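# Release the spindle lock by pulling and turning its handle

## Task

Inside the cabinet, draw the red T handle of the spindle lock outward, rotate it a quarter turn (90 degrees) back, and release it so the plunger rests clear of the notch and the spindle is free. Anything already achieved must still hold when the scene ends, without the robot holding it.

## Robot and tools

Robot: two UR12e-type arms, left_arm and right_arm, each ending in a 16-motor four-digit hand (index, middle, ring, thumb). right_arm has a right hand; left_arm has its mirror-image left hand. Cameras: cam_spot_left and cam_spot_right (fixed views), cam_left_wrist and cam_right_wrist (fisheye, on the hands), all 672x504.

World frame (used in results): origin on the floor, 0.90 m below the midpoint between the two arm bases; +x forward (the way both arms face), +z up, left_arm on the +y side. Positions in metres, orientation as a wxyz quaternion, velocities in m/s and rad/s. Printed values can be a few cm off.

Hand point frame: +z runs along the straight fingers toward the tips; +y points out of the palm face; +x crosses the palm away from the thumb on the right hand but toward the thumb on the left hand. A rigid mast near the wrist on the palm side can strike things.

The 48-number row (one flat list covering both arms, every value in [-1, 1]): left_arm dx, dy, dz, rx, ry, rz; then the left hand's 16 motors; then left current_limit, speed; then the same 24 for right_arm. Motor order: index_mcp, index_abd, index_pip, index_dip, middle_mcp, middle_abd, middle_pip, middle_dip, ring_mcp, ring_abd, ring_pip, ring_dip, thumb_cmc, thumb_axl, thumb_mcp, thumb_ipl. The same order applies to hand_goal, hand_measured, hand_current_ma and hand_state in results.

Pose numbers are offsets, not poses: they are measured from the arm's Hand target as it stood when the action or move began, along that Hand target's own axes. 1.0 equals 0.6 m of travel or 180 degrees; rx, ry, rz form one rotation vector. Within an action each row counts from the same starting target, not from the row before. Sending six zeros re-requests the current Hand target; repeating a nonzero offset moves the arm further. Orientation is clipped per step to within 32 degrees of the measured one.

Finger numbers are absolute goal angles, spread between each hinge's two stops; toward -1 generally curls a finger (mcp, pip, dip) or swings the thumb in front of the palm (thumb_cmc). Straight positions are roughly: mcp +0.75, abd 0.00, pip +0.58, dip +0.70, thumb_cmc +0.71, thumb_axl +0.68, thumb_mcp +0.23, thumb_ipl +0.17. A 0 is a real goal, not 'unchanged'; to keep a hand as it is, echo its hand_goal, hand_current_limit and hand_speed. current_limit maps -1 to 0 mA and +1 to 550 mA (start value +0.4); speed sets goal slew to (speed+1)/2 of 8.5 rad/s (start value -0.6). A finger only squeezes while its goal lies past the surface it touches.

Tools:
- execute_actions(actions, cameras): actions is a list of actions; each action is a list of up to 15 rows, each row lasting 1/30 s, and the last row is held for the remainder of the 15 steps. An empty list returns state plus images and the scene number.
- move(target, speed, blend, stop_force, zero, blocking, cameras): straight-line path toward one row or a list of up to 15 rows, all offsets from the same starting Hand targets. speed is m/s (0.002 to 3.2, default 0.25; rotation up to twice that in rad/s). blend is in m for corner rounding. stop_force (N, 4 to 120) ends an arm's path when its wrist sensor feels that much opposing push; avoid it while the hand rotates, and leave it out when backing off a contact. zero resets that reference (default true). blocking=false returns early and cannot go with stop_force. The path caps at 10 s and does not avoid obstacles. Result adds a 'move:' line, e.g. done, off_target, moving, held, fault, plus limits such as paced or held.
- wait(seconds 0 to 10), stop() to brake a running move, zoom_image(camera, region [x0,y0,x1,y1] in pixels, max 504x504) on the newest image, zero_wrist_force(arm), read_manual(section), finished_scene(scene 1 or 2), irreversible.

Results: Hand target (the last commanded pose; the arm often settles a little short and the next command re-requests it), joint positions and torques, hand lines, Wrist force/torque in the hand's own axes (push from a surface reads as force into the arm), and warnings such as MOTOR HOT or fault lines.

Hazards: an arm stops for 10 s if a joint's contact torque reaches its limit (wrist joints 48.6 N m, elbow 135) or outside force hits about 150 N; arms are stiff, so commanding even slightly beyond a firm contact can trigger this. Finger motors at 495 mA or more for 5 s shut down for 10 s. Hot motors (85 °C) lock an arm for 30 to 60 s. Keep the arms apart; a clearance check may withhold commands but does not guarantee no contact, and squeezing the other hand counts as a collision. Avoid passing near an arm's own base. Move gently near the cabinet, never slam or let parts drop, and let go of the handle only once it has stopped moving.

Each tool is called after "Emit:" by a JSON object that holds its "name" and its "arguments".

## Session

Emit:
{"name": "execute_actions", "arguments": {"actions": []}}

Scene clock: 0.00 s.
left_arm: end_effector_position=(+0.1398, +0.5963, +1.2618) hand_goal=(+0.754, +0.000, +0.576, +0.696, +0.754, +0.000, +0.576, +0.696, +0.754, +0.000, +0.576, +0.696, +0.714, +0.678, +0.226, +0.168) hand_measured=(+0.754, +0.000, +0.576, +0.696, +0.754, +0.000, +0.576, +0.696, +0.754, +0.000, +0.576, +0.696, +0.714, +0.678, +0.226, +0.168) hand_current_ma=(+0, +0, +0, +0, +0, +0, +0, +0, +0, +0, +0, +0, +0, +0, +0, +0) hand_state=(goal, goal, goal, goal, goal, goal, goal, goal, goal, goal, goal, goal, goal, goal, goal, goal) hand_current_limit=0.40 hand_speed=-0.60 end_effector_quat_wxyz=(-0.030, -0.045, +0.932, -0.358) | right_arm: end_effector_position=(+0.1431, -0.4213, +1.2878) hand_goal=(+0.754, +0.000, +0.576, +0.696, +0.754, +0.000, +0.576, +0.696, +0.754, +0.000, +0.576, +0.696, +0.714, +0.678, +0.226, +0.168) hand_measured=(+0.754, +0.000, +0.576, +0.696, +0.754, +0.000, +0.576, +0.696, +0.754, +0.000, +0.576, +0.696, +0.714, +0.678, +0.226, +0.168) hand_current_ma=(+0, +0, +0, +0, +0, +0, +0, +0, +0, +0, +0, +0, +0, +0, +0, +0) hand_state=(goal, goal, goal, goal, goal, goal, goal, goal, goal, goal, goal, goal, goal, goal, goal, goal) hand_current_limit=0.40 hand_speed=-0.60 end_effector_quat_wxyz=(+0.048, -0.265, +0.895, -0.355)
Joint positions: left_arm=[-0.147 -2.06 2.254 1.277 2.299 1.289] | right_arm=[0.328 -2.061 2.204 1.343 2.299 1.291]
Joint velocities: within noise
Joint torques (N m): no reading
Wrist force (N): no reading
Wrist torque (N m): no reading
Wrist force, peak (N): no reading
Hand target: left_arm +0.1398, +0.5963, +1.2618; -0.030, -0.045, +0.932, -0.358 | right_arm +0.1431, -0.4213, +1.2878; +0.048, -0.265, +0.895, -0.355
camera_calibration:
cam_left_wrist: T_world_to_cam=[[0.800037, -0.449129, 0.397773, -0.371606], [-0.390457, 0.113598, 0.913586, -1.21626], [-0.455504, -0.886216, -0.0844831, 0.827681], [0, 0, 0, 1]] pos_world=[0.199412, 0.70477, 1.3289]
cam_right_wrist: T_world_to_cam=[[0.351409, 0.802475, -0.482229, 0.937492], [0.404847, 0.334181, 0.851129, -1.05922], [0.844162, -0.494324, -0.207446, 0.0625544], [0, 0, 0, 1]] pos_world=[0.0465738, -0.36742, 1.3666]

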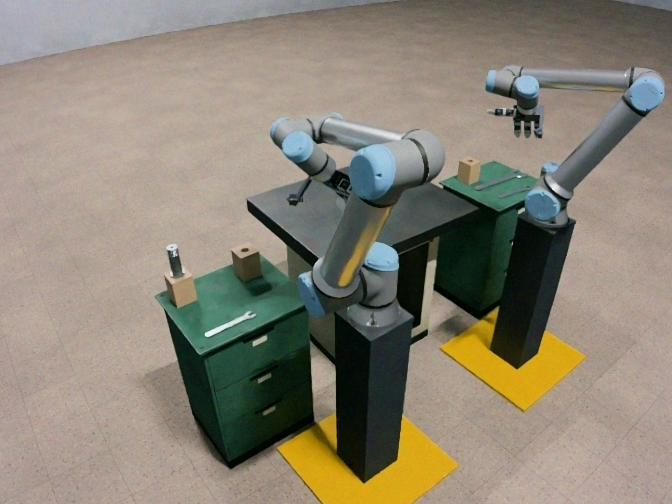

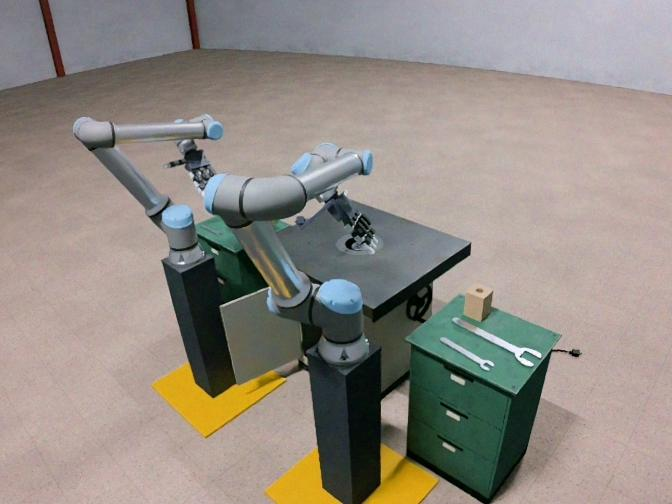

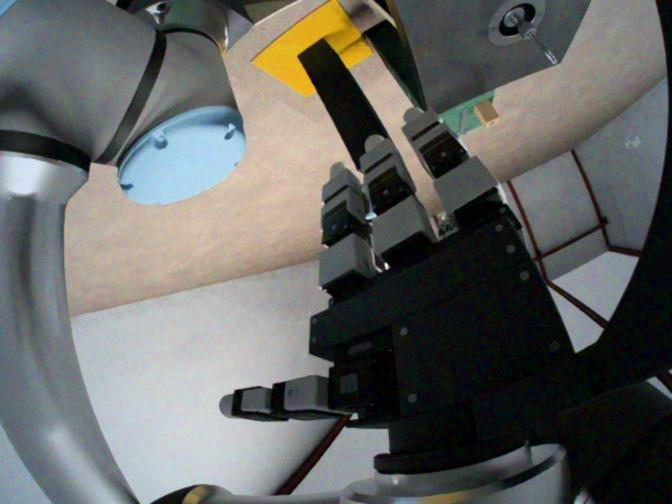

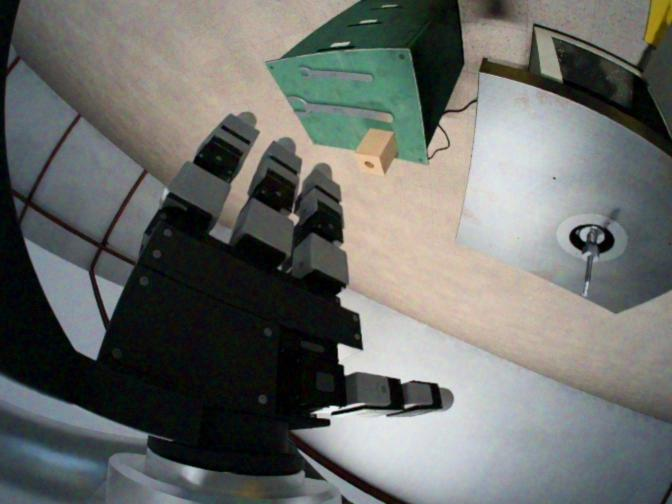

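Emit:
{"name": "move", "arguments": {"target": [[-0.443,-0.2867,0.1632,0.0244,-0.0866,-0.2382,0.986,0.283,0.431,-0.174,0.986,-0.283,0.431,-0.174,-0.45,0,-0.7,0.05,-0.571,0.678,0.226,0.168,0.4,-0.6,0,0,0,0,0,0,0.754,0,0.576,0.696,0.754,0,0.576,0.696,0.754,0,0.576,0.696,0.714,0.678,0.226,0.168,0.4,-0.6],[-0.3575,-0.5917,0.7388,0.0815,-0.2885,-0.7941,0.986,0.283,0.431,-0.174,0.986,-0.283,0.431,-0.174,-0.45,0,-0.7,0.05,-0.571,0.678,0.226,0.168,0.4,-0.6,0,0,0,0,0,0,0.754,0,0.576,0.696,0.754,0,0.576,0.696,0.754,0,0.576,0.696,0.714,0.678,0.226,0.168,0.4,-0.6],[-0.016,-0.5427,0.96,0.0815,-0.2885,-0.7941,0.986,0.283,0.431,-0.174,0.986,-0.283,0.431,-0.174,-0.45,0,-0.7,0.05,-0.571,0.678,0.226,0.168,0.4,-0.6,0,0,0,0,0,0,0.754,0,0.576,0.696,0.754,0,0.576,0.696,0.754,0,0.576,0.696,0.714,0.678,0.226,0.168,0.4,-0.6]], "speed": 0.4, "blend": 0.03, "cameras": ["cam_left_wrist"]}}

Scene clock: 6.23 s.
left_arm: end_effector_position=(+0.1704, -0.0296, +1.0495) hand_goal=(+0.986, +0.284, +0.432, -0.174, +0.986, -0.282, +0.432, -0.174, -0.450, +0.000, -0.700, +0.050, -0.570, +0.678, +0.226, +0.168) hand_measured=(+0.978, +0.280, +0.432, -0.172, +0.976, -0.280, +0.432, -0.170, -0.436, +0.000, -0.696, +0.052, -0.572, +0.678, +0.224, +0.168) hand_current_ma=(-43, -21, +4, +12, -49, +9, +4, +15, +69, +0, +15, +12, -10, -4, -16, -2) hand_state=(goal, goal, goal, goal, goal, goal, goal, goal, goal, goal, goal, goal, goal, goal, goal, goal) hand_current_limit=0.40 hand_speed=-0.60 end_effector_quat_wxyz=(+0.020, +0.979, -0.155, +0.129) | right_arm: end_effector_position=(+0.1431, -0.4213, +1.2878) hand_goal=(+0.754, +0.000, +0.576, +0.696, +0.754, +0.000, +0.576, +0.696, +0.754, +0.000, +0.576, +0.696, +0.714, +0.678, +0.226, +0.168) hand_measured=(+0.748, +0.000, +0.576, +0.696, +0.748, +0.000, +0.576, +0.696, +0.750, +0.000, +0.576, +0.696, +0.710, +0.678, +0.226, +0.168) hand_current_ma=(-4, +0, +0, +0, -4, +0, +0, +0, -3, +0, +0, +0, -2, +0, +0, +0) hand_state=(goal, goal, goal, goal, goal, goal, goal, goal, goal, goal, goal, goal, goal, goal, goal, goal) hand_current_limit=0.40 hand_speed=-0.60 end_effector_quat_wxyz=(+0.048, -0.265, +0.895, -0.355)
Joint positions: left_arm=[-1.698 -1.319 2.061 0.78 1.314 -2.949] | right_arm=[0.328 -2.061 2.204 1.343 2.299 1.291]
Joint torques (N m): left_arm=[-6.95 -48.23 -39.64 6.06 1.91 -0.74] | right_arm=[2.15 -2.54 -35.14 3.62 1.57 0.04]
Wrist force (N): left_arm=[-0.4 1.2 1.2] | right_arm=[0.2 -0.2 -0.2]
Wrist torque (N m): left_arm=[0.13 0.31 -0.27] | right_arm=[-0.01 -0.02 0.01]
Wrist force, peak (N): left_arm=[-2.9 3.4 1.7] | right_arm=[0.3 0.1 -0.5]
Hand target: left_arm +0.1703, -0.0297, +1.0495; +0.020, +0.979, -0.155, +0.129 | right_arm +0.1431, -0.4213, +1.2878; +0.048, -0.265, +0.895, -0.355
Off the commanded pose: left_arm 0.000 m, 0 deg | right_arm 0.000 m, 0 deg.
move: done
camera_calibration:
cam_left_wrist: T_world_to_cam=[[-0.465812, 0.867285, -0.1756, 0.26373], [0.389011, 0.378947, 0.839685, -0.986633], [0.794789, 0.322825, -0.513901, 0.542484], [0, 0, 0, 1]] pos_world=[0.0754988, -0.0299747, 1.15356]
Images, in order (width x height): cam_left_wrist 672x504.

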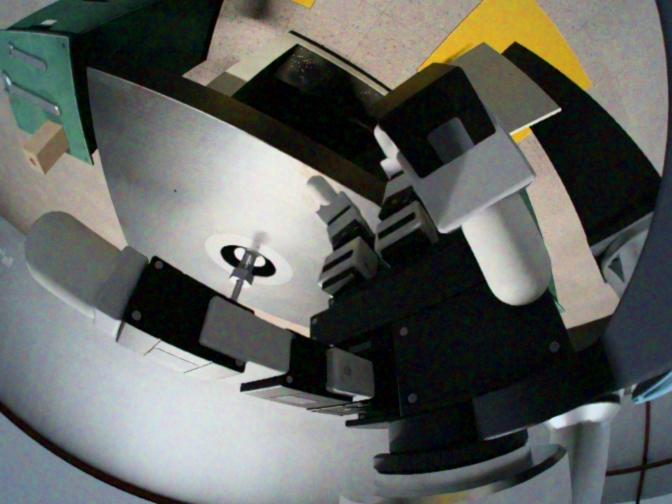

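Emit:
{"name": "move", "arguments": {"target": [[-0.1682,0,0.6278,0,0,0,0.986,0.283,0.431,-0.174,0.986,-0.283,0.431,-0.174,-0.45,0,-0.7,0.05,-0.571,0.678,0.226,0.168,0.4,-0.6,0,0,0,0,0,0,0.754,0,0.576,0.696,0.754,0,0.576,0.696,0.754,0,0.576,0.696,0.714,0.678,0.226,0.168,0.4,-0.6],[0.0582,-0.114,0.723,-0.0454,0.3804,-0.0497,0.986,0.283,0.431,-0.174,0.986,-0.283,0.431,-0.174,-0.45,0,-0.7,0.05,-0.571,0.678,0.226,0.168,0.4,-0.6,0,0,0,0,0,0,0.754,0,0.576,0.696,0.754,0,0.576,0.696,0.754,0,0.576,0.696,0.714,0.678,0.226,0.168,0.4,-0.6]], "speed": 0.35, "blend": 0.03, "cameras": ["cam_left_wrist"]}}

Emit:
{"name": "zoom_image", "arguments": {"camera": "cam_left_wrist", "region": [240, 60, 440, 220]}}

Scene clock: 10.30 s.
left_arm: end_effector_position=(+0.3303, -0.0092, +0.6395) hand_goal=(+0.986, +0.284, +0.432, -0.174, +0.986, -0.282, +0.432, -0.174, -0.450, +0.000, -0.700, +0.050, -0.570, +0.678, +0.226, +0.168) hand_measured=(+0.984, +0.280, +0.432, -0.172, +0.984, -0.282, +0.432, -0.170, -0.446, +0.000, -0.698, +0.052, -0.576, +0.678, +0.222, +0.168) hand_current_ma=(-5, -21, +4, +12, -7, -3, +4, +15, +18, +0, +10, +12, -33, -4, -20, -2) hand_state=(goal, goal, goal, goal, goal, goal, goal, goal, goal, goal, goal, goal, goal, goal, goal, goal) hand_current_limit=0.40 hand_speed=-0.60 end_effector_quat_wxyz=(+0.178, +0.742, -0.053, +0.644) | right_arm: end_effector_position=(+0.1431, -0.4213, +1.2878) hand_goal=(+0.754, +0.000, +0.576, +0.696, +0.754, +0.000, +0.576, +0.696, +0.754, +0.000, +0.576, +0.696, +0.714, +0.678, +0.226, +0.168) hand_measured=(+0.748, +0.000, +0.576, +0.696, +0.748, +0.000, +0.576, +0.696, +0.750, +0.000, +0.576, +0.696, +0.710, +0.678, +0.226, +0.168) hand_current_ma=(-4, +0, +0, +0, -4, +0, +0, +0, -3, +0, +0, +0, -2, +0, +0, +0) hand_state=(goal, goal, goal, goal, goal, goal, goal, goal, goal, goal, goal, goal, goal, goal, goal, goal) hand_current_limit=0.40 hand_speed=-0.60 end_effector_quat_wxyz=(+0.048, -0.265, +0.895, -0.355)
Joint positions: left_arm=[-1.705 -0.344 2.162 -1.335 0.233 -2.241] | right_arm=[0.328 -2.061 2.204 1.343 2.299 1.291]
Joint torques (N m): left_arm=[-0.11 -68.61 12.18 4.14 -0.35 -2.49] | right_arm=[1.29 -2.09 -35.59 3.66 1.53 0.36]
Wrist force (N): left_arm=[0.8 2.9 2.2] | right_arm=[0.1 0.0 -0.3]
Wrist torque (N m): left_arm=[0.27 -0.06 0.13] | right_arm=[0.02 0.00 0.00]
Wrist force, peak (N): left_arm=[0.7 3.6 2.2] | right_arm=[0.6 0.1 0.1]
Hand target: left_arm +0.3302, -0.0093, +0.6395; +0.178, +0.742, -0.053, +0.644 | right_arm +0.1431, -0.4213, +1.2878; +0.048, -0.265, +0.895, -0.355
Off the commanded pose: left_arm 0.000 m, 0 deg | right_arm 0.000 m, 0 deg.
move: done
camera_calibration:
cam_left_wrist: T_world_to_cam=[[0.0761748, 0.528049, -0.845791, 0.494932], [-0.473907, 0.765494, 0.435236, -0.165193], [0.877274, 0.367672, 0.308557, -0.354736], [0, 0, 0, 1]] pos_world=[0.195213, -0.00446713, 0.599963]
Images, in order (width x height): cam_left_wrist 672x504.

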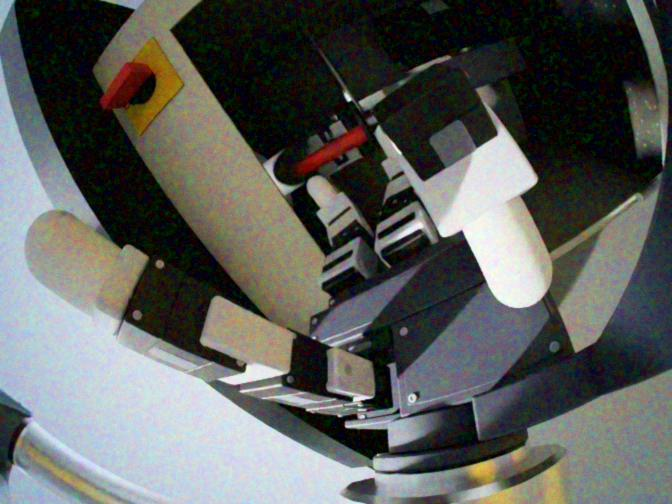

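Scaled by 2.520 from the camera's 672x504 image, which has a finer 960x720 frame.

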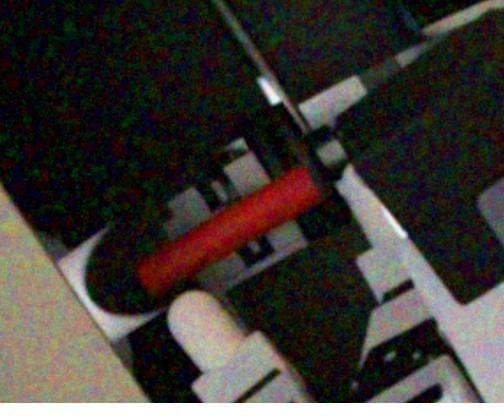

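Emit:
{"name": "move", "arguments": {"target": [0.0319,-0.06,0.1256,0,0.0778,0,0.986,0.367,0.431,-0.174,0.986,-0.367,0.431,-0.174,-0.45,0,-0.7,0.05,-0.571,0.678,0.226,0.168,0.4,-0.5,0,0,0,0,0,0,0.754,0,0.576,0.696,0.754,0,0.576,0.696,0.754,0,0.576,0.696,0.714,0.678,0.226,0.168,0.4,-0.6], "speed": 0.2, "cameras": ["cam_left_wrist"]}}

Emit:
{"name": "zoom_image", "arguments": {"camera": "cam_left_wrist", "region": [200, 60, 440, 240]}}

Scene clock: 12.90 s.
left_arm: end_effector_position=(+0.4151, +0.0020, +0.6429) hand_goal=(+0.986, +0.368, +0.432, -0.174, +0.986, -0.366, +0.432, -0.174, -0.450, +0.000, -0.700, +0.050, -0.570, +0.678, +0.226, +0.168) hand_measured=(+0.986, +0.358, +0.432, -0.172, +0.986, -0.368, +0.432, -0.170, -0.448, +0.000, -0.698, +0.052, -0.576, +0.678, +0.224, +0.168) hand_current_ma=(-1, -44, +4, +11, -1, -4, +4, +15, +6, +0, +10, +12, -34, -4, -11, -2) hand_state=(goal, goal, goal, goal, goal, goal, goal, goal, goal, goal, goal, goal, goal, goal, goal, goal) hand_current_limit=0.40 hand_speed=-0.50 end_effector_quat_wxyz=(+0.183, +0.658, -0.030, +0.730) | right_arm: end_effector_position=(+0.1431, -0.4213, +1.2878) hand_goal=(+0.754, +0.000, +0.576, +0.696, +0.754, +0.000, +0.576, +0.696, +0.754, +0.000, +0.576, +0.696, +0.714, +0.678, +0.226, +0.168) hand_measured=(+0.748, +0.000, +0.576, +0.696, +0.748, +0.000, +0.576, +0.696, +0.750, +0.000, +0.576, +0.696, +0.710, +0.678, +0.226, +0.168) hand_current_ma=(-4, +0, +0, +0, -4, +0, +0, +0, -3, +0, +0, +0, -2, +0, +0, +0) hand_state=(goal, goal, goal, goal, goal, goal, goal, goal, goal, goal, goal, goal, goal, goal, goal, goal) hand_current_limit=0.40 hand_speed=-0.60 end_effector_quat_wxyz=(+0.048, -0.265, +0.895, -0.355)
Joint positions: left_arm=[-1.487 -0.216 2.181 -2.312 0.398 -1.449] | right_arm=[0.328 -2.061 2.204 1.343 2.299 1.291]
Joint torques (N m): left_arm=[7.03 -75.1 26.3 -3.44 1.69 0.66] | right_arm=[2.31 -1.92 -35.41 3.6 1.42 0.38]
Wrist force (N): left_arm=[0.8 3.1 2.7] | right_arm=[0.2 0.0 -0.2]
Wrist torque (N m): left_arm=[0.23 -0.06 -0.03] | right_arm=[0.02 -0.02 0.01]
Wrist force, peak (N): left_arm=[0.5 2.7 3.9] | right_arm=[0.1 0.3 -0.4]
Hand target: left_arm +0.4151, +0.0021, +0.6430; +0.183, +0.658, -0.031, +0.730 | right_arm +0.1431, -0.4213, +1.2878; +0.048, -0.265, +0.895, -0.355
Off the commanded pose: left_arm 0.000 m, 0 deg | right_arm 0.000 m, 0 deg.
move: done
camera_calibration:
cam_left_wrist: T_world_to_cam=[[0.245389, 0.471621, -0.84697, 0.416068], [-0.58988, 0.765966, 0.255612, 0.0285676], [0.769302, 0.436886, 0.466159, -0.491013], [0, 0, 0, 1]] pos_world=[0.29249, -0.00359145, 0.573985]
Images, in order (width x height): cam_left_wrist 672x504.

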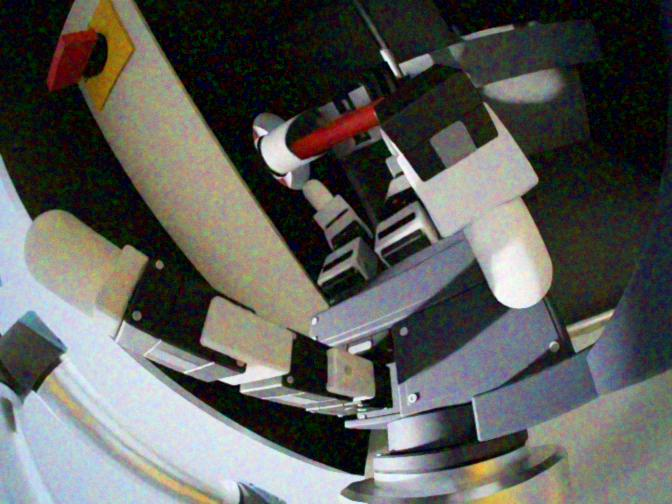

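Scaled by 2.100 from the camera's 672x504 image, which has a finer 960x720 frame.

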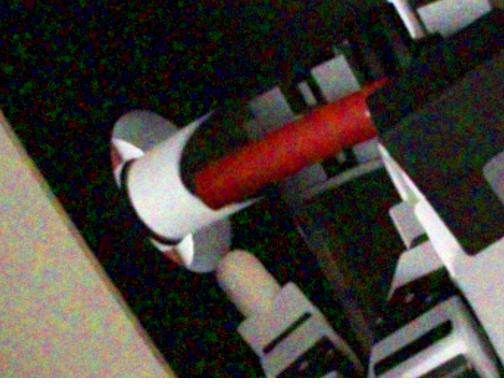

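Emit:
{"name": "move", "arguments": {"target": [[-0.0107,-0.0185,0.1078,0,0,0,0.986,0.367,0.431,-0.174,0.986,-0.367,0.431,-0.174,-0.45,0,-0.7,0.05,-0.571,0.678,0.226,0.168,0.4,-0.5,0,0,0,0,0,0,0.754,0,0.576,0.696,0.754,0,0.576,0.696,0.754,0,0.576,0.696,0.714,0.678,0.226,0.168,0.4,-0.6],[-0.0115,0.048,0.1188,0,0,0,0.986,0.367,0.431,-0.174,0.986,-0.367,0.431,-0.174,-0.45,0,-0.7,0.05,-0.571,0.678,0.226,0.168,0.4,-0.5,0,0,0,0,0,0,0.754,0,0.576,0.696,0.754,0,0.576,0.696,0.754,0,0.576,0.696,0.714,0.678,0.226,0.168,0.4,-0.6]], "speed": 0.07, "stop_force": 9, "cameras": ["cam_left_wrist"]}}

Emit:
{"name": "zoom_image", "arguments": {"camera": "cam_left_wrist", "region": [200, 60, 440, 240]}}

Scene clock: 16.07 s.
left_arm: end_effector_position=(+0.4743, -0.0467, +0.6514) hand_goal=(+0.986, +0.368, +0.432, -0.174, +0.986, -0.366, +0.432, -0.174, -0.450, +0.000, -0.700, +0.050, -0.570, +0.678, +0.226, +0.168) hand_measured=(+0.998, +0.360, +0.436, -0.172, +1.000, -0.376, +0.438, -0.176, -0.450, +0.000, -0.698, +0.052, -0.576, +0.678, +0.224, +0.168) hand_current_ma=(+67, -37, +20, +11, +70, -39, +34, -13, +4, +0, +9, +12, -34, -4, -10, -2) hand_state=(goal, goal, goal, goal, goal, goal, goal, goal, goal, goal, goal, goal, goal, goal, goal, goal) hand_current_limit=0.40 hand_speed=-0.50 end_effector_quat_wxyz=(+0.183, +0.658, -0.031, +0.730) | right_arm: end_effector_position=(+0.1431, -0.4213, +1.2878) hand_goal=(+0.754, +0.000, +0.576, +0.696, +0.754, +0.000, +0.576, +0.696, +0.754, +0.000, +0.576, +0.696, +0.714, +0.678, +0.226, +0.168) hand_measured=(+0.748, +0.000, +0.576, +0.696, +0.748, +0.000, +0.576, +0.696, +0.750, +0.000, +0.576, +0.696, +0.710, +0.678, +0.226, +0.168) hand_current_ma=(-4, +0, +0, +0, -4, +0, +0, +0, -3, +0, +0, +0, -2, +0, +0, +0) hand_state=(goal, goal, goal, goal, goal, goal, goal, goal, goal, goal, goal, goal, goal, goal, goal, goal) hand_current_limit=0.40 hand_speed=-0.60 end_effector_quat_wxyz=(+0.048, -0.265, +0.895, -0.355)
Joint positions: left_arm=[-1.373 -0.285 2.076 -2.066 0.506 -1.528] | right_arm=[0.328 -2.061 2.204 1.343 2.299 1.291]
Joint torques (N m): left_arm=[8.76 -66.69 18.33 -3.44 3.24 -2.12] | right_arm=[2.31 -2.38 -35.63 3.78 1.46 0.34]
Wrist force (N): left_arm=[0.9 1.9 3.0] | right_arm=[0.2 0.0 0.0]
Wrist torque (N m): left_arm=[0.25 -0.08 -0.13] | right_arm=[0.01 -0.04 0.02]
Wrist force, peak (N): left_arm=[0.4 2.0 4.0] | right_arm=[0.6 0.1 -0.2]
Hand target: left_arm +0.4743, -0.0467, +0.6514; +0.183, +0.658, -0.031, +0.730 | right_arm +0.1431, -0.4213, +1.2878; +0.048, -0.265, +0.895, -0.355
Off the commanded pose: left_arm 0.000 m, 0 deg | right_arm 0.000 m, 0 deg.
move: done
camera_calibration:
cam_left_wrist: T_world_to_cam=[[0.245469, 0.471637, -0.846938, 0.431624], [-0.589893, 0.765968, 0.255577, 0.0987456], [0.769266, 0.436867, 0.466237, -0.519184], [0, 0, 0, 1]] pos_world=[0.35169, -0.0523914, 0.582385]
Images, in order (width x height): cam_left_wrist 672x504.

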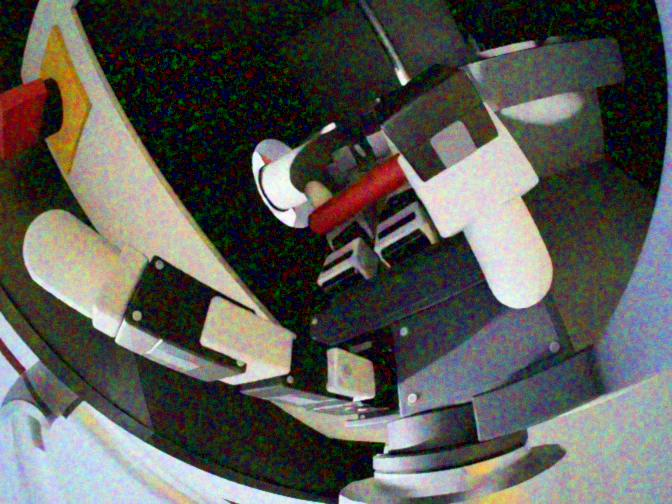

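Scaled by 2.100 from the camera's 672x504 image, which has a finer 960x720 frame.

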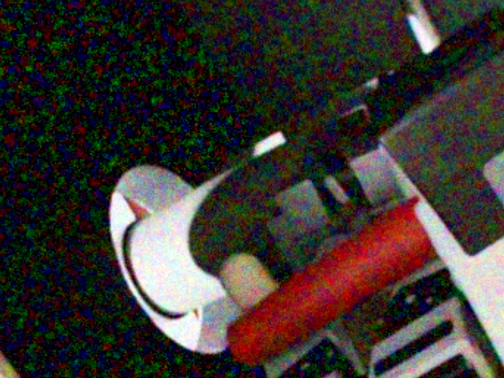

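Emit:
{"name": "move", "arguments": {"target": [0,0,0,0,0,0,0.95,0.367,0.32,-0.9,0.95,-0.367,0.32,-0.9,-0.45,0,-0.7,0.05,-0.571,0.678,0.226,0.168,0.77,-0.6,0,0,0,0,0,0,0.754,0,0.576,0.696,0.754,0,0.576,0.696,0.754,0,0.576,0.696,0.714,0.678,0.226,0.168,0.4,-0.6], "cameras": ["cam_left_wrist"]}}

Emit:
{"name": "zoom_image", "arguments": {"camera": "cam_left_wrist", "region": [200, 60, 440, 240]}}

Scene clock: 17.13 s.
left_arm: end_effector_position=(+0.4744, -0.0467, +0.6514) hand_goal=(+0.950, +0.368, +0.320, -0.900, +0.950, -0.366, +0.320, -0.900, -0.450, +0.000, -0.700, +0.050, -0.570, +0.678, +0.226, +0.168) hand_measured=(+0.998, +0.358, +0.388, -0.444, +0.998, -0.332, +0.368, -0.776, -0.450, +0.000, -0.698, +0.052, -0.576, +0.678, +0.224, +0.168) hand_current_ma=(+249, -42, +342, +487, +249, +146, +242, +487, +4, +0, +9, +12, -34, -4, -10, -2) hand_state=(blocked, goal, blocked, blocked, blocked, blocked, blocked, blocked, goal, goal, goal, goal, goal, goal, goal, goal) hand_current_limit=0.77 hand_speed=-0.60 end_effector_quat_wxyz=(+0.183, +0.658, -0.030, +0.730) | right_arm: end_effector_position=(+0.1431, -0.4213, +1.2878) hand_goal=(+0.754, +0.000, +0.576, +0.696, +0.754, +0.000, +0.576, +0.696, +0.754, +0.000, +0.576, +0.696, +0.714, +0.678, +0.226, +0.168) hand_measured=(+0.748, +0.000, +0.576, +0.696, +0.748, +0.000, +0.576, +0.696, +0.750, +0.000, +0.576, +0.696, +0.710, +0.678, +0.226, +0.168) hand_current_ma=(-4, +0, +0, +0, -4, +0, +0, +0, -3, +0, +0, +0, -2, +0, +0, +0) hand_state=(goal, goal, goal, goal, goal, goal, goal, goal, goal, goal, goal, goal, goal, goal, goal, goal) hand_current_limit=0.40 hand_speed=-0.60 end_effector_quat_wxyz=(+0.048, -0.265, +0.895, -0.355)
Joint positions: left_arm=[-1.373 -0.285 2.076 -2.066 0.506 -1.528] | right_arm=[0.328 -2.061 2.204 1.343 2.299 1.291]
Joint torques (N m): left_arm=[-20.97 -84.63 -1.34 -1.33 2.42 -0.23] | right_arm=[1.2 -2.15 -36.19 3.82 1.46 0.4]
Wrist force (N): left_arm=[6.7 -5.5 23.3] | right_arm=[0.3 0.3 -0.2]
Wrist torque (N m): left_arm=[-0.93 0.11 0.30] | right_arm=[0.06 -0.03 0.03]
Wrist force, peak (N): left_arm=[6.6 -5.8 23.4] | right_arm=[0.2 0.2 -0.5]
Hand target: left_arm +0.4743, -0.0467, +0.6514; +0.183, +0.658, -0.031, +0.730 | right_arm +0.1431, -0.4213, +1.2878; +0.048, -0.265, +0.895, -0.355
Off the commanded pose: left_arm 0.000 m, 0 deg | right_arm 0.000 m, 0 deg.
move: done
camera_calibration:
cam_left_wrist: T_world_to_cam=[[0.245523, 0.471602, -0.846942, 0.431534], [-0.589923, 0.76597, 0.255499, 0.0987838], [0.769226, 0.4369, 0.466272, -0.51931], [0, 0, 0, 1]] pos_world=[0.35179, -0.0522914, 0.582384]
Images, in order (width x height): cam_left_wrist 672x504.

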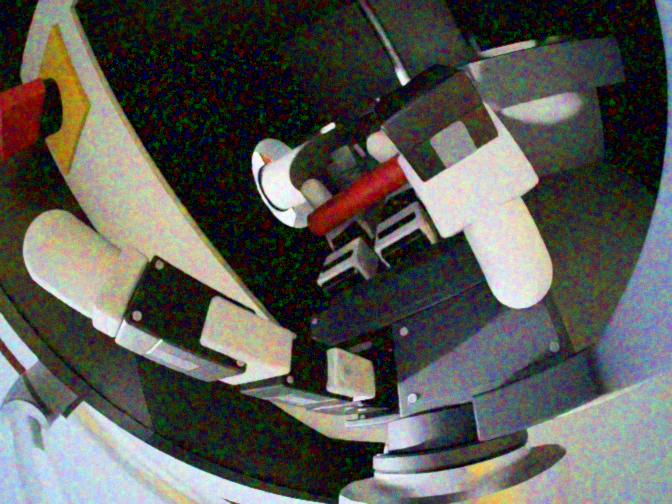

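Scaled by 2.100 from the camera's 672x504 image, which has a finer 960x720 frame.

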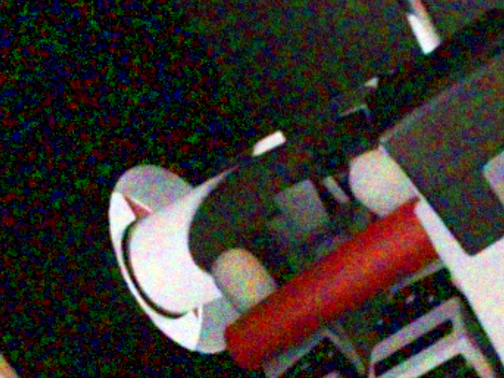

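Emit:
{"name": "move", "arguments": {"target": [0.0042,0.0196,-0.0601,0,0,0,0.95,0.367,0.25,-1.0,0.95,-0.367,0.25,-1.0,-0.45,0,-0.7,0.05,-0.571,0.678,0.226,0.168,0.77,-0.6,0,0,0,0,0,0,0.754,0,0.576,0.696,0.754,0,0.576,0.696,0.754,0,0.576,0.696,0.714,0.678,0.226,0.168,0.4,-0.6], "speed": 0.06, "stop_force": 25, "cameras": ["cam_left_wrist"]}}

Emit:
{"name": "zoom_image", "arguments": {"camera": "cam_left_wrist", "region": [200, 60, 440, 240]}}

Scene clock: 19.07 s.
left_arm: end_effector_position=(+0.4363, -0.0467, +0.6514) hand_goal=(+0.950, +0.368, +0.250, -1.000, +0.950, -0.366, +0.250, -1.000, -0.450, +0.000, -0.700, +0.050, -0.570, +0.678, +0.226, +0.168) hand_measured=(+0.998, +0.350, +0.416, -0.450, +0.998, -0.314, +0.376, -0.778, -0.450, +0.000, -0.698, +0.052, -0.576, +0.678, +0.224, +0.168) hand_current_ma=(+253, -77, +487, +487, +254, +223, +487, +487, +4, +0, +9, +12, -34, -4, -10, -2) hand_state=(blocked, goal, blocked, blocked, blocked, blocked, blocked, blocked, goal, goal, goal, goal, goal, goal, goal, goal) hand_current_limit=0.77 hand_speed=-0.60 end_effector_quat_wxyz=(+0.183, +0.658, -0.031, +0.730) | right_arm: end_effector_position=(+0.1431, -0.4213, +1.2878) hand_goal=(+0.754, +0.000, +0.576, +0.696, +0.754, +0.000, +0.576, +0.696, +0.754, +0.000, +0.576, +0.696, +0.714, +0.678, +0.226, +0.168) hand_measured=(+0.748, +0.000, +0.576, +0.696, +0.748, +0.000, +0.576, +0.696, +0.750, +0.000, +0.576, +0.696, +0.710, +0.678, +0.226, +0.168) hand_current_ma=(-4, +0, +0, +0, -4, +0, +0, +0, -3, +0, +0, +0, -2, +0, +0, +0) hand_state=(goal, goal, goal, goal, goal, goal, goal, goal, goal, goal, goal, goal, goal, goal, goal, goal) hand_current_limit=0.40 hand_speed=-0.60 end_effector_quat_wxyz=(+0.048, -0.265, +0.895, -0.355)
Joint positions: left_arm=[-1.451 -0.271 2.11 -2.159 0.432 -1.478] | right_arm=[0.328 -2.061 2.204 1.343 2.299 1.291]
Joint torques (N m): left_arm=[-21.92 -95.69 -12.04 -0.44 11.3 -1.58] | right_arm=[3.37 -1.77 -35.36 3.83 1.55 0.26]
Wrist force (N): left_arm=[5.8 -28.8 32.8] | right_arm=[0.3 -0.1 -0.3]
Wrist torque (N m): left_arm=[-0.35 0.18 0.30] | right_arm=[0.02 -0.04 0.03]
Wrist force, peak (N): left_arm=[7.2 -29.5 33.9] | right_arm=[0.3 -0.1 -0.3]
Hand target: left_arm +0.4363, -0.0467, +0.6514; +0.183, +0.658, -0.031, +0.730 | right_arm +0.1431, -0.4213, +1.2878; +0.048, -0.265, +0.895, -0.355
Off the commanded pose: left_arm 0.000 m, 0 deg | right_arm 0.000 m, 0 deg.
move: done
camera_calibration:
cam_left_wrist: T_world_to_cam=[[0.245454, 0.471657, -0.846931, 0.440954], [-0.5899, 0.765955, 0.255599, 0.0763184], [0.769266, 0.436867, 0.466237, -0.489952], [0, 0, 0, 1]] pos_world=[0.31369, -0.0523915, 0.582385]
Images, in order (width x height): cam_left_wrist 672x504.

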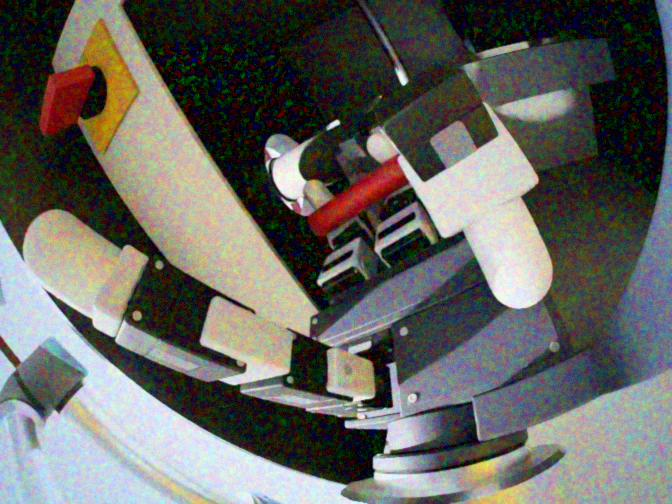

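Scaled by 2.100 from the camera's 672x504 image, which has a finer 960x720 frame.

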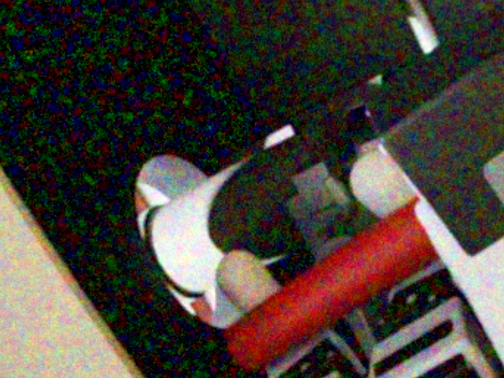

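Emit:
{"name": "move", "arguments": {"target": [[0.025,-0.0094,-0.0013,0.0063,0.0292,-0.0896,0.95,0.367,0.25,-1.0,0.95,-0.367,0.25,-1.0,-0.45,0,-0.7,0.05,-0.571,0.678,0.226,0.168,0.77,-0.6,0,0,0,0,0,0,0.754,0,0.576,0.696,0.754,0,0.576,0.696,0.754,0,0.576,0.696,0.714,0.678,0.226,0.168,0.4,-0.6],[0.0482,-0.0182,-0.0025,0.0125,0.0584,-0.1792,0.95,0.367,0.25,-1.0,0.95,-0.367,0.25,-1.0,-0.45,0,-0.7,0.05,-0.571,0.678,0.226,0.168,0.77,-0.6,0,0,0,0,0,0,0.754,0,0.576,0.696,0.754,0,0.576,0.696,0.754,0,0.576,0.696,0.714,0.678,0.226,0.168,0.4,-0.6],[0.0675,-0.0328,-0.006,0.0188,0.0875,-0.2688,0.95,0.367,0.25,-1.0,0.95,-0.367,0.25,-1.0,-0.45,0,-0.7,0.05,-0.571,0.678,0.226,0.168,0.77,-0.6,0,0,0,0,0,0,0.754,0,0.576,0.696,0.754,0,0.576,0.696,0.754,0,0.576,0.696,0.714,0.678,0.226,0.168,0.4,-0.6]], "speed": 0.15, "blend": 0.004, "stop_force": 40, "cameras": ["cam_left_wrist"]}}

Emit:
{"name": "zoom_image", "arguments": {"camera": "cam_left_wrist", "region": [200, 60, 440, 240]}}

Scene clock: 23.90 s.
left_arm: end_effector_position=(+0.4363, -0.0182, +0.6863) hand_goal=(+0.950, +0.368, +0.250, -1.000, +0.950, -0.366, +0.250, -1.000, -0.450, +0.000, -0.700, +0.050, -0.570, +0.678, +0.226, +0.168) hand_measured=(+0.982, +0.344, +0.416, -0.450, +0.942, -0.310, +0.376, -0.778, -0.450, +0.000, -0.700, +0.052, -0.576, +0.678, +0.226, +0.168) hand_current_ma=(+173, -105, +487, +487, -41, +240, +487, +487, -3, +0, +3, +12, -34, -4, -6, -2) hand_state=(blocked, blocked, blocked, blocked, goal, blocked, blocked, blocked, goal, goal, goal, goal, goal, goal, goal, goal) hand_current_limit=0.77 hand_speed=-0.60 end_effector_quat_wxyz=(+0.449, +0.515, +0.286, +0.672) | right_arm: end_effector_position=(+0.1431, -0.4213, +1.2878) hand_goal=(+0.754, +0.000, +0.576, +0.696, +0.754, +0.000, +0.576, +0.696, +0.754, +0.000, +0.576, +0.696, +0.714, +0.678, +0.226, +0.168) hand_measured=(+0.748, +0.000, +0.576, +0.696, +0.748, +0.000, +0.576, +0.696, +0.750, +0.000, +0.576, +0.696, +0.710, +0.678, +0.226, +0.168) hand_current_ma=(-4, +0, +0, +0, -4, +0, +0, +0, -3, +0, +0, +0, -2, +0, +0, +0) hand_state=(goal, goal, goal, goal, goal, goal, goal, goal, goal, goal, goal, goal, goal, goal, goal, goal) hand_current_limit=0.40 hand_speed=-0.60 end_effector_quat_wxyz=(+0.048, -0.265, +0.895, -0.355)
Joint positions: left_arm=[-1.468 -0.092 1.948 -2.91 0.36 -1.643] | right_arm=[0.328 -2.061 2.204 1.343 2.299 1.291]
Joint torques (N m): left_arm=[-24.27 -79.98 15.49 0.32 4.16 0.04] | right_arm=[1.54 -2.05 -35.5 3.81 1.27 0.43]
Wrist force (N): left_arm=[19.2 6.8 45.7] | right_arm=[-0.4 -0.1 0.0]
Wrist torque (N m): left_arm=[-2.83 0.39 0.98] | right_arm=[-0.01 0.06 -0.04]
Wrist force, peak (N): left_arm=[18.3 9.1 47.6] | right_arm=[0.4 -0.2 0.3]
Hand target: left_arm +0.4363, -0.0182, +0.6864; +0.449, +0.515, +0.286, +0.672 | right_arm +0.1431, -0.4213, +1.2878; +0.048, -0.265, +0.895, -0.355
Off the commanded pose: left_arm 0.000 m, 0 deg | right_arm 0.000 m, 0 deg.
move: done
camera_calibration:
cam_left_wrist: T_world_to_cam=[[0.246407, -0.36115, -0.899363, 0.477575], [-0.589867, 0.680418, -0.434842, 0.51782], [0.768986, 0.637653, -0.0453713, -0.163749], [0, 0, 0, 1]] pos_world=[0.313688, -0.0754427, 0.647254]
Images, in order (width x height): cam_left_wrist 672x504.

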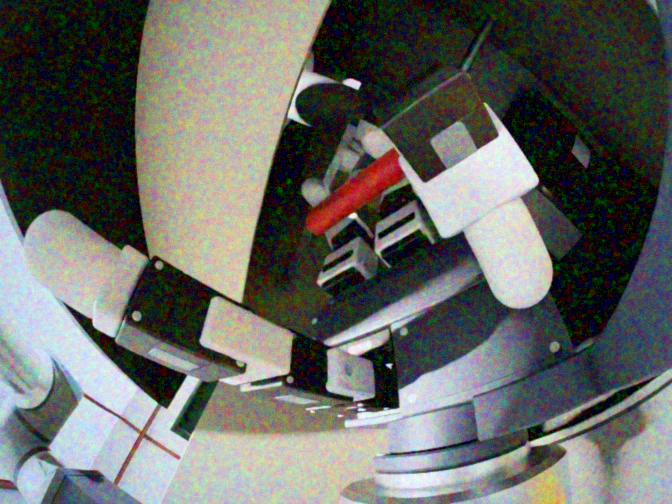

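Scaled by 2.100 from the camera's 672x504 image, which has a finer 960x720 frame.

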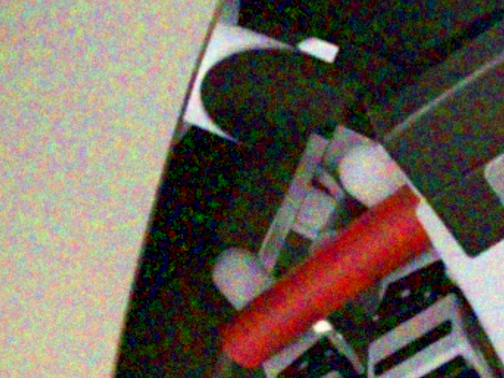

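Emit:
{"name": "move", "arguments": {"target": [[0.0273,0.0002,0.002,0.0063,0.0292,-0.0896,0.95,0.367,0.25,-1.0,0.95,-0.367,0.25,-1.0,-0.45,0,-0.7,0.05,-0.571,0.678,0.226,0.168,0.77,-0.6,0,0,0,0,0,0,0.754,0,0.576,0.696,0.754,0,0.576,0.696,0.754,0,0.576,0.696,0.714,0.678,0.226,0.168,0.4,-0.6],[0.044,-0.0052,0.0015,0.0107,0.0498,-0.1528,0.95,0.367,0.25,-1.0,0.95,-0.367,0.25,-1.0,-0.45,0,-0.7,0.05,-0.571,0.678,0.226,0.168,0.77,-0.6,0,0,0,0,0,0,0.754,0,0.576,0.696,0.754,0,0.576,0.696,0.754,0,0.576,0.696,0.714,0.678,0.226,0.168,0.4,-0.6]], "speed": 0.15, "blend": 0.004, "stop_force": 40, "cameras": ["cam_left_wrist"]}}

Emit:
{"name": "zoom_image", "arguments": {"camera": "cam_left_wrist", "region": [200, 60, 440, 240]}}

Scene clock: 27.03 s.
left_arm: end_effector_position=(+0.4363, +0.0068, +0.6955) hand_goal=(+0.950, +0.368, +0.250, -1.000, +0.950, -0.366, +0.250, -1.000, -0.450, +0.000, -0.700, +0.050, -0.570, +0.678, +0.226, +0.168) hand_measured=(+0.996, +0.322, +0.416, -0.402, +0.992, -0.326, +0.376, -0.778, -0.450, +0.000, -0.700, +0.052, -0.572, +0.678, +0.226, +0.168) hand_current_ma=(+248, -203, +487, +487, +219, +174, +487, +487, -4, +0, +2, +12, -9, -4, -6, -2) hand_state=(blocked, blocked, blocked, blocked, blocked, blocked, blocked, blocked, goal, goal, goal, goal, goal, goal, goal, goal) hand_current_limit=0.77 hand_speed=-0.60 end_effector_quat_wxyz=(+0.563, +0.386, +0.445, +0.579) | right_arm: end_effector_position=(+0.1431, -0.4213, +1.2878) hand_goal=(+0.754, +0.000, +0.576, +0.696, +0.754, +0.000, +0.576, +0.696, +0.754, +0.000, +0.576, +0.696, +0.714, +0.678, +0.226, +0.168) hand_measured=(+0.748, +0.000, +0.576, +0.696, +0.748, +0.000, +0.576, +0.696, +0.750, +0.000, +0.576, +0.696, +0.710, +0.678, +0.226, +0.168) hand_current_ma=(-4, +0, +0, +0, -4, +0, +0, +0, -3, +0, +0, +0, -2, +0, +0, +0) hand_state=(goal, goal, goal, goal, goal, goal, goal, goal, goal, goal, goal, goal, goal, goal, goal, goal) hand_current_limit=0.40 hand_speed=-0.60 end_effector_quat_wxyz=(+0.048, -0.265, +0.895, -0.355)
Joint positions: left_arm=[-1.477 -0.034 1.825 -3.336 0.311 -1.655] | right_arm=[0.328 -2.061 2.204 1.343 2.299 1.291]
Joint torques (N m): left_arm=[-15.1 -90.87 16.33 -2 6.37 -1.56] | right_arm=[0.61 -2.16 -34.89 3.79 1.36 0.48]
Wrist force (N): left_arm=[0.7 -1.0 41.2] | right_arm=[0.1 0.1 -0.3]
Wrist torque (N m): left_arm=[-2.16 0.00 -0.31] | right_arm=[0.04 -0.01 0.01]
Wrist force, peak (N): left_arm=[19.0 7.3 46.0] | right_arm=[0.4 0.3 -0.2]
Hand target: left_arm +0.4363, +0.0068, +0.6955; +0.563, +0.386, +0.445, +0.579 | right_arm +0.1431, -0.4213, +1.2878; +0.048, -0.265, +0.895, -0.355
Off the commanded pose: left_arm 0.000 m, 0 deg | right_arm 0.000 m, 0 deg.
move: done
camera_calibration:
cam_left_wrist: T_world_to_cam=[[0.246926, -0.751743, -0.611482, 0.297007], [-0.589659, 0.384186, -0.710425, 0.698392], [0.76898, 0.535988, -0.348406, 0.032103], [0, 0, 0, 1]] pos_world=[0.313787, -0.0622467, 0.688954]
Images, in order (width x height): cam_left_wrist 672x504.

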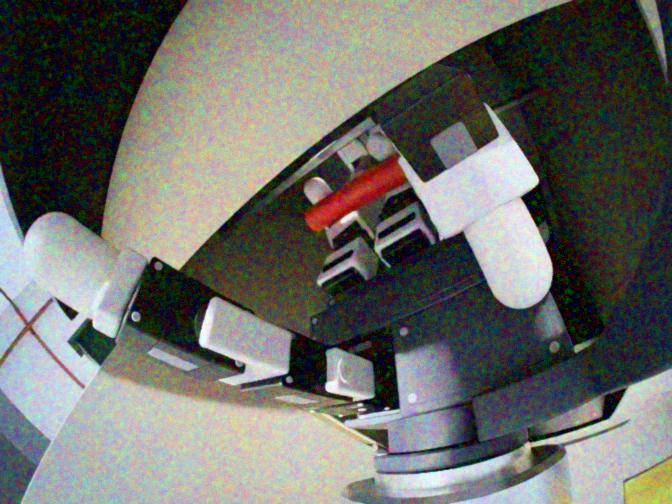

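Scaled by 2.100 from the camera's 672x504 image, which has a finer 960x720 frame.

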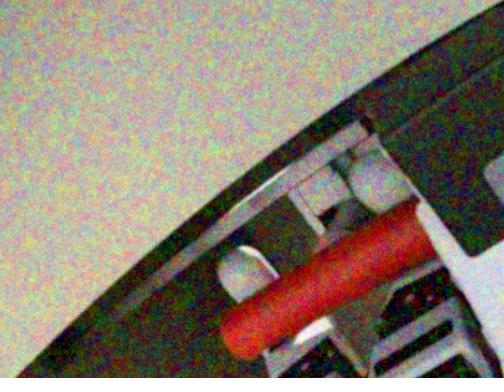

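Emit:
{"name": "move", "arguments": {"target": [[0.006,0.0002,0.0005,0.0015,0.0069,-0.0211,0.95,0.367,0.25,-1.0,0.95,-0.367,0.25,-1.0,-0.45,0,-0.7,0.05,-0.571,0.678,0.226,0.168,0.77,-0.6,0,0,0,0,0,0,0.754,0,0.576,0.696,0.754,0,0.576,0.696,0.754,0,0.576,0.696,0.714,0.678,0.226,0.168,0.4,-0.6],[-0.0027,-0.0124,0.0379,0,0,0,0.95,0.367,0.25,-1.0,0.95,-0.367,0.25,-1.0,-0.45,0,-0.7,0.05,-0.571,0.678,0.226,0.168,0.77,-0.6,0,0,0,0,0,0,0.754,0,0.576,0.696,0.754,0,0.576,0.696,0.754,0,0.576,0.696,0.714,0.678,0.226,0.168,0.4,-0.6]], "speed": 0.06, "cameras": ["cam_left_wrist"]}}

Emit:
{"name": "zoom_image", "arguments": {"camera": "cam_left_wrist", "region": [200, 60, 440, 240]}}

Scene clock: 29.27 s.
left_arm: end_effector_position=(+0.4603, +0.0069, +0.6955) hand_goal=(+0.950, +0.368, +0.250, -1.000, +0.950, -0.366, +0.250, -1.000, -0.450, +0.000, -0.700, +0.050, -0.570, +0.678, +0.226, +0.168) hand_measured=(+0.998, +0.344, +0.442, -0.644, +0.998, -0.356, +0.320, -0.828, -0.450, +0.000, -0.700, +0.052, -0.572, +0.678, +0.226, +0.168) hand_current_ma=(+252, -106, +487, +487, +257, +47, +349, +487, -5, +0, +2, +12, -5, -4, -5, -2) hand_state=(blocked, blocked, blocked, blocked, blocked, goal, blocked, blocked, goal, goal, goal, goal, goal, goal, goal, goal) hand_current_limit=0.77 hand_speed=-0.60 end_effector_quat_wxyz=(+0.563, +0.386, +0.445, +0.579) | right_arm: end_effector_position=(+0.1431, -0.4213, +1.2878) hand_goal=(+0.754, +0.000, +0.576, +0.696, +0.754, +0.000, +0.576, +0.696, +0.754, +0.000, +0.576, +0.696, +0.714, +0.678, +0.226, +0.168) hand_measured=(+0.748, +0.000, +0.576, +0.696, +0.748, +0.000, +0.576, +0.696, +0.750, +0.000, +0.576, +0.696, +0.710, +0.678, +0.226, +0.168) hand_current_ma=(-4, +0, +0, +0, -4, +0, +0, +0, -3, +0, +0, +0, -2, +0, +0, +0) hand_state=(goal, goal, goal, goal, goal, goal, goal, goal, goal, goal, goal, goal, goal, goal, goal, goal) hand_current_limit=0.40 hand_speed=-0.60 end_effector_quat_wxyz=(+0.048, -0.265, +0.895, -0.355)
Joint positions: left_arm=[-1.438 -0.061 1.831 -3.195 0.314 -1.782] | right_arm=[0.328 -2.061 2.204 1.343 2.299 1.291]
Joint torques (N m): left_arm=[-21.41 -70.76 0.19 -4.31 0.58 2.53] | right_arm=[1.84 -2.87 -35.63 3.57 1.43 0.6]
Wrist force (N): left_arm=[-1.8 -1.7 25.4] | right_arm=[0.0 0.0 -0.1]
Wrist torque (N m): left_arm=[-0.99 -0.20 -0.32] | right_arm=[0.01 0.00 0.00]
Wrist force, peak (N): left_arm=[4.8 -33.3 29.2] | right_arm=[0.1 0.2 -0.4]
Hand target: left_arm +0.4603, +0.0068, +0.6954; +0.563, +0.386, +0.445, +0.579 | right_arm +0.1431, -0.4213, +1.2878; +0.048, -0.265, +0.895, -0.355
Off the commanded pose: left_arm 0.000 m, 0 deg | right_arm 0.000 m, 0 deg.
move: done
camera_calibration:
cam_left_wrist: T_world_to_cam=[[0.247126, -0.751734, -0.611412, 0.291041], [-0.589593, 0.384081, -0.710536, 0.712553], [0.768966, 0.536076, -0.3483, 0.0135315], [0, 0, 0, 1]] pos_world=[0.337787, -0.0621471, 0.688954]
Images, in order (width x height): cam_left_wrist 672x504.

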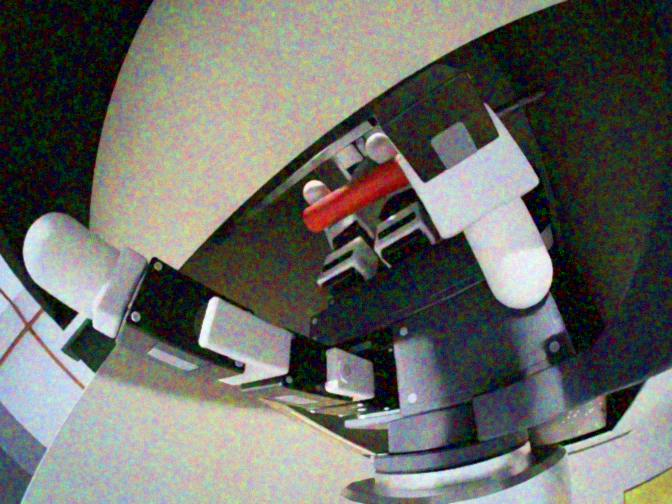

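Scaled by 2.100 from the camera's 672x504 image, which has a finer 960x720 frame.

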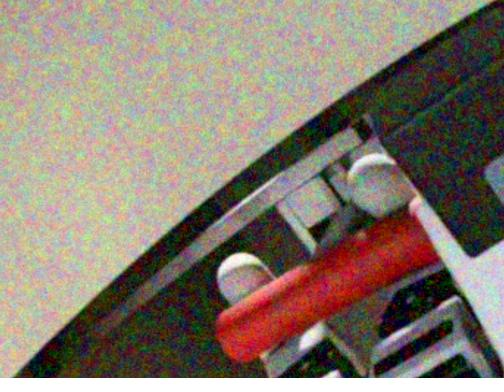

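Emit:
{"name": "move", "arguments": {"target": [-0.0015,-0.0072,0.0221,0,0,0,0.97,0.367,0.45,-0.68,0.97,-0.367,0.40,-0.75,-0.45,0,-0.7,0.05,-0.571,0.678,0.226,0.168,0.5,-0.8,0,0,0,0,0,0,0.754,0,0.576,0.696,0.754,0,0.576,0.696,0.754,0,0.576,0.696,0.714,0.678,0.226,0.168,0.4,-0.6], "speed": 0.03, "cameras": ["cam_left_wrist"]}}

Emit:
{"name": "zoom_image", "arguments": {"camera": "cam_left_wrist", "region": [200, 60, 440, 240]}}

Scene clock: 30.17 s.
left_arm: end_effector_position=(+0.4743, +0.0068, +0.6955) hand_goal=(+0.970, +0.368, +0.450, -0.680, +0.970, -0.366, +0.400, -0.750, -0.450, +0.000, -0.700, +0.050, -0.570, +0.678, +0.226, +0.168) hand_measured=(+0.992, +0.366, +0.452, -0.678, +0.994, -0.362, +0.400, -0.754, -0.450, +0.000, -0.700, +0.052, -0.572, +0.678, +0.226, +0.168) hand_current_ma=(+120, -12, +6, +12, +129, +16, -3, -15, -5, +0, +1, +12, -5, -4, -5, -2) hand_state=(blocked, goal, goal, goal, blocked, goal, goal, goal, goal, goal, goal, goal, goal, goal, goal, goal) hand_current_limit=0.50 hand_speed=-0.80 end_effector_quat_wxyz=(+0.563, +0.386, +0.446, +0.579) end_effector_velocity=(-0.001, +0.000, +0.000) end_effector_angular_velocity=(+0.001, +0.000, +0.001) | right_arm: end_effector_position=(+0.1431, -0.4213, +1.2878) hand_goal=(+0.754, +0.000, +0.576, +0.696, +0.754, +0.000, +0.576, +0.696, +0.754, +0.000, +0.576, +0.696, +0.714, +0.678, +0.226, +0.168) hand_measured=(+0.748, +0.000, +0.576, +0.696, +0.748, +0.000, +0.576, +0.696, +0.750, +0.000, +0.576, +0.696, +0.710, +0.678, +0.226, +0.168) hand_current_ma=(-4, +0, +0, +0, -4, +0, +0, +0, -3, +0, +0, +0, -2, +0, +0, +0) hand_state=(goal, goal, goal, goal, goal, goal, goal, goal, goal, goal, goal, goal, goal, goal, goal, goal) hand_current_limit=0.40 hand_speed=-0.60 end_effector_quat_wxyz=(+0.048, -0.265, +0.895, -0.355)
Joint positions: left_arm=[-1.416 -0.077 1.833 -3.114 0.318 -1.853] | right_arm=[0.328 -2.061 2.204 1.343 2.299 1.291]
Joint velocities: left_arm=[-0.001 0.001 0.001 -0.006 0 0.006] | right_arm=[within noise]
Joint torques (N m): left_arm=[-12.39 -73.84 15.95 -6.01 3.71 1.7] | right_arm=[1.8 -2.27 -35.08 3.78 1.35 0.44]
Wrist force (N): left_arm=[-0.3 3.1 3.4] | right_arm=[0.3 0.1 -0.2]
Wrist torque (N m): left_arm=[0.26 -0.05 -0.26] | right_arm=[0.03 -0.04 0.03]
Wrist force, peak (N): left_arm=[-2.3 -0.4 26.4] | right_arm=[0.5 0.0 0.2]
Hand target: left_arm +0.4743, +0.0068, +0.6954; +0.563, +0.386, +0.445, +0.579 | right_arm +0.1431, -0.4213, +1.2878; +0.048, -0.265, +0.895, -0.355
Off the commanded pose: left_arm 0.000 m, 0 deg | right_arm 0.000 m, 0 deg.
move: done
camera_calibration:
cam_left_wrist: T_world_to_cam=[[0.247005, -0.751796, -0.611385, 0.287601], [-0.589625, 0.384085, -0.710508, 0.720799], [0.768981, 0.535987, -0.348407, 0.00282824], [0, 0, 0, 1]] pos_world=[0.351787, -0.0621468, 0.688954]
Images, in order (width x height): cam_left_wrist 672x504.

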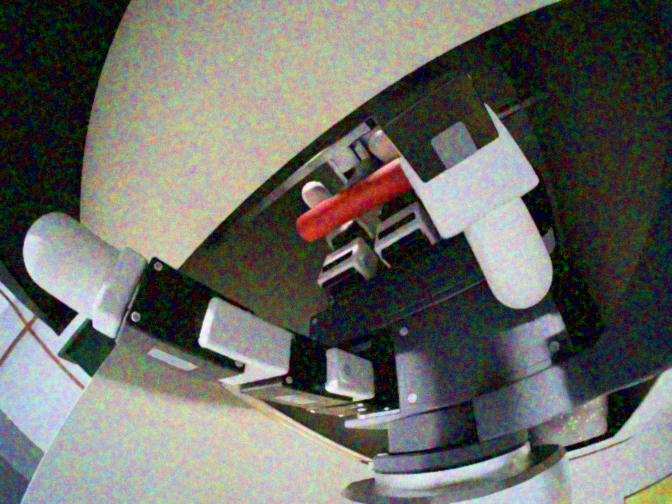

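Scaled by 2.100 from the camera's 672x504 image, which has a finer 960x720 frame.

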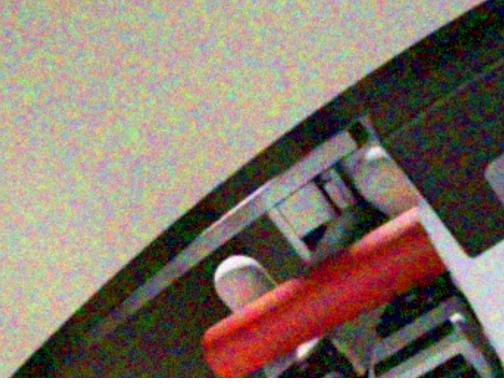

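Emit:
{"name": "move", "arguments": {"target": [[-0.0003,0.0051,-0.0158,0,0,0,0.99,0.367,0.45,-0.68,0.99,-0.367,0.40,-0.75,-0.45,0,-0.7,0.05,-0.571,0.678,0.226,0.168,0.3,-0.8,0,0,0,0,0,0,0.754,0,0.576,0.696,0.754,0,0.576,0.696,0.754,0,0.576,0.696,0.714,0.678,0.226,0.168,0.4,-0.6],[0.0055,-0.082,-0.0438,0,0,0,0.99,0.367,0.45,-0.68,0.99,-0.367,0.40,-0.75,-0.45,0,-0.7,0.05,-0.571,0.678,0.226,0.168,0.3,-0.8,0,0,0,0,0,0,0.754,0,0.576,0.696,0.754,0,0.576,0.696,0.754,0,0.576,0.696,0.714,0.678,0.226,0.168,0.4,-0.6]], "speed": 0.06, "stop_force": 12, "cameras": ["cam_left_wrist"]}}

Emit:
{"name": "zoom_image", "arguments": {"camera": "cam_left_wrist", "region": [200, 60, 440, 240]}}

Scene clock: 32.50 s.
left_arm: end_effector_position=(+0.4643, +0.0064, +0.6404) hand_goal=(+0.990, +0.368, +0.450, -0.680, +0.990, -0.366, +0.400, -0.750, -0.450, +0.000, -0.700, +0.050, -0.570, +0.678, +0.226, +0.168) hand_measured=(+1.000, +0.366, +0.456, -0.678, +1.000, -0.362, +0.400, -0.754, -0.452, +0.000, -0.700, +0.052, -0.572, +0.678, +0.226, +0.168) hand_current_ma=(+48, -12, +32, +12, +48, +15, -3, -15, -6, +0, +1, +12, -5, -4, -4, -2) hand_state=(goal, goal, goal, goal, goal, goal, goal, goal, goal, goal, goal, goal, goal, goal, goal, goal) hand_current_limit=0.30 hand_speed=-0.80 end_effector_quat_wxyz=(+0.563, +0.386, +0.445, +0.579) | right_arm: end_effector_position=(+0.1431, -0.4213, +1.2878) hand_goal=(+0.754, +0.000, +0.576, +0.696, +0.754, +0.000, +0.576, +0.696, +0.754, +0.000, +0.576, +0.696, +0.714, +0.678, +0.226, +0.168) hand_measured=(+0.748, +0.000, +0.576, +0.696, +0.748, +0.000, +0.576, +0.696, +0.750, +0.000, +0.576, +0.696, +0.710, +0.678, +0.226, +0.168) hand_current_ma=(-4, +0, +0, +0, -4, +0, +0, +0, -3, +0, +0, +0, -2, +0, +0, +0) hand_state=(goal, goal, goal, goal, goal, goal, goal, goal, goal, goal, goal, goal, goal, goal, goal, goal) hand_current_limit=0.40 hand_speed=-0.60 end_effector_quat_wxyz=(+0.048, -0.265, +0.895, -0.355)
Joint positions: left_arm=[-1.432 0.024 1.743 -3.173 0.315 -1.802] | right_arm=[0.328 -2.061 2.204 1.343 2.299 1.291]
Joint torques (N m): left_arm=[7.8 -97.18 16.29 -1.37 4.49 1.4] | right_arm=[1.45 -2.75 -35.23 3.78 1.32 0.38]
Wrist force (N): left_arm=[-0.7 3.8 3.1] | right_arm=[-0.2 0.1 0.2]
Wrist torque (N m): left_arm=[0.41 -0.03 -0.23] | right_arm=[0.00 0.01 -0.01]
Wrist force, peak (N): left_arm=[-1.0 4.2 5.9] | right_arm=[0.0 0.3 -0.6]
Hand target: left_arm +0.4643, +0.0064, +0.6404; +0.563, +0.386, +0.445, +0.579 | right_arm +0.1431, -0.4213, +1.2878; +0.048, -0.265, +0.895, -0.355
Off the commanded pose: left_arm 0.000 m, 0 deg | right_arm 0.000 m, 0 deg.
move: done
camera_calibration:
cam_left_wrist: T_world_to_cam=[[0.246946, -0.75173, -0.61149, 0.256174], [-0.589703, 0.384155, -0.710405, 0.675874], [0.76894, 0.536029, -0.348432, -0.0084318], [0, 0, 0, 1]] pos_world=[0.341787, -0.0625469, 0.633854]
Images, in order (width x height): cam_left_wrist 672x504.

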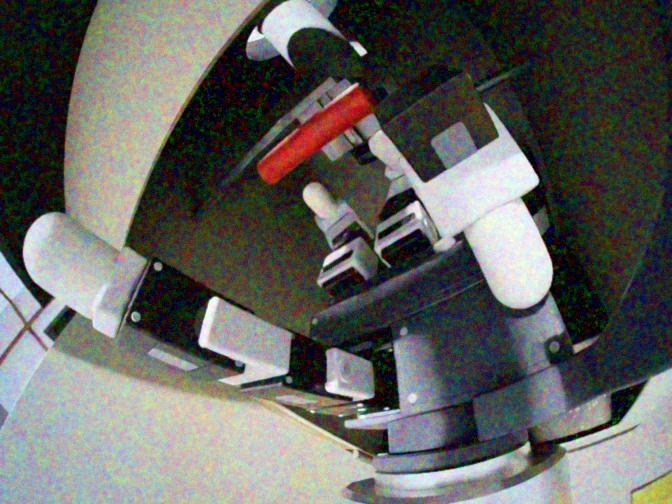

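Scaled by 2.100 from the camera's 672x504 image, which has a finer 960x720 frame.

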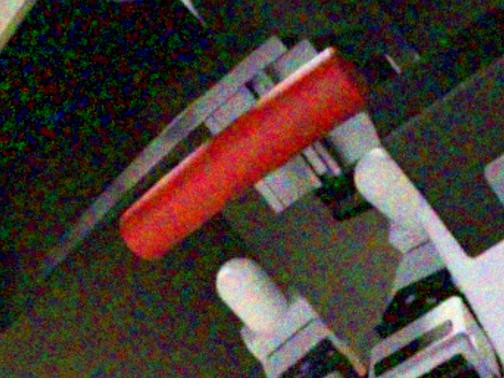

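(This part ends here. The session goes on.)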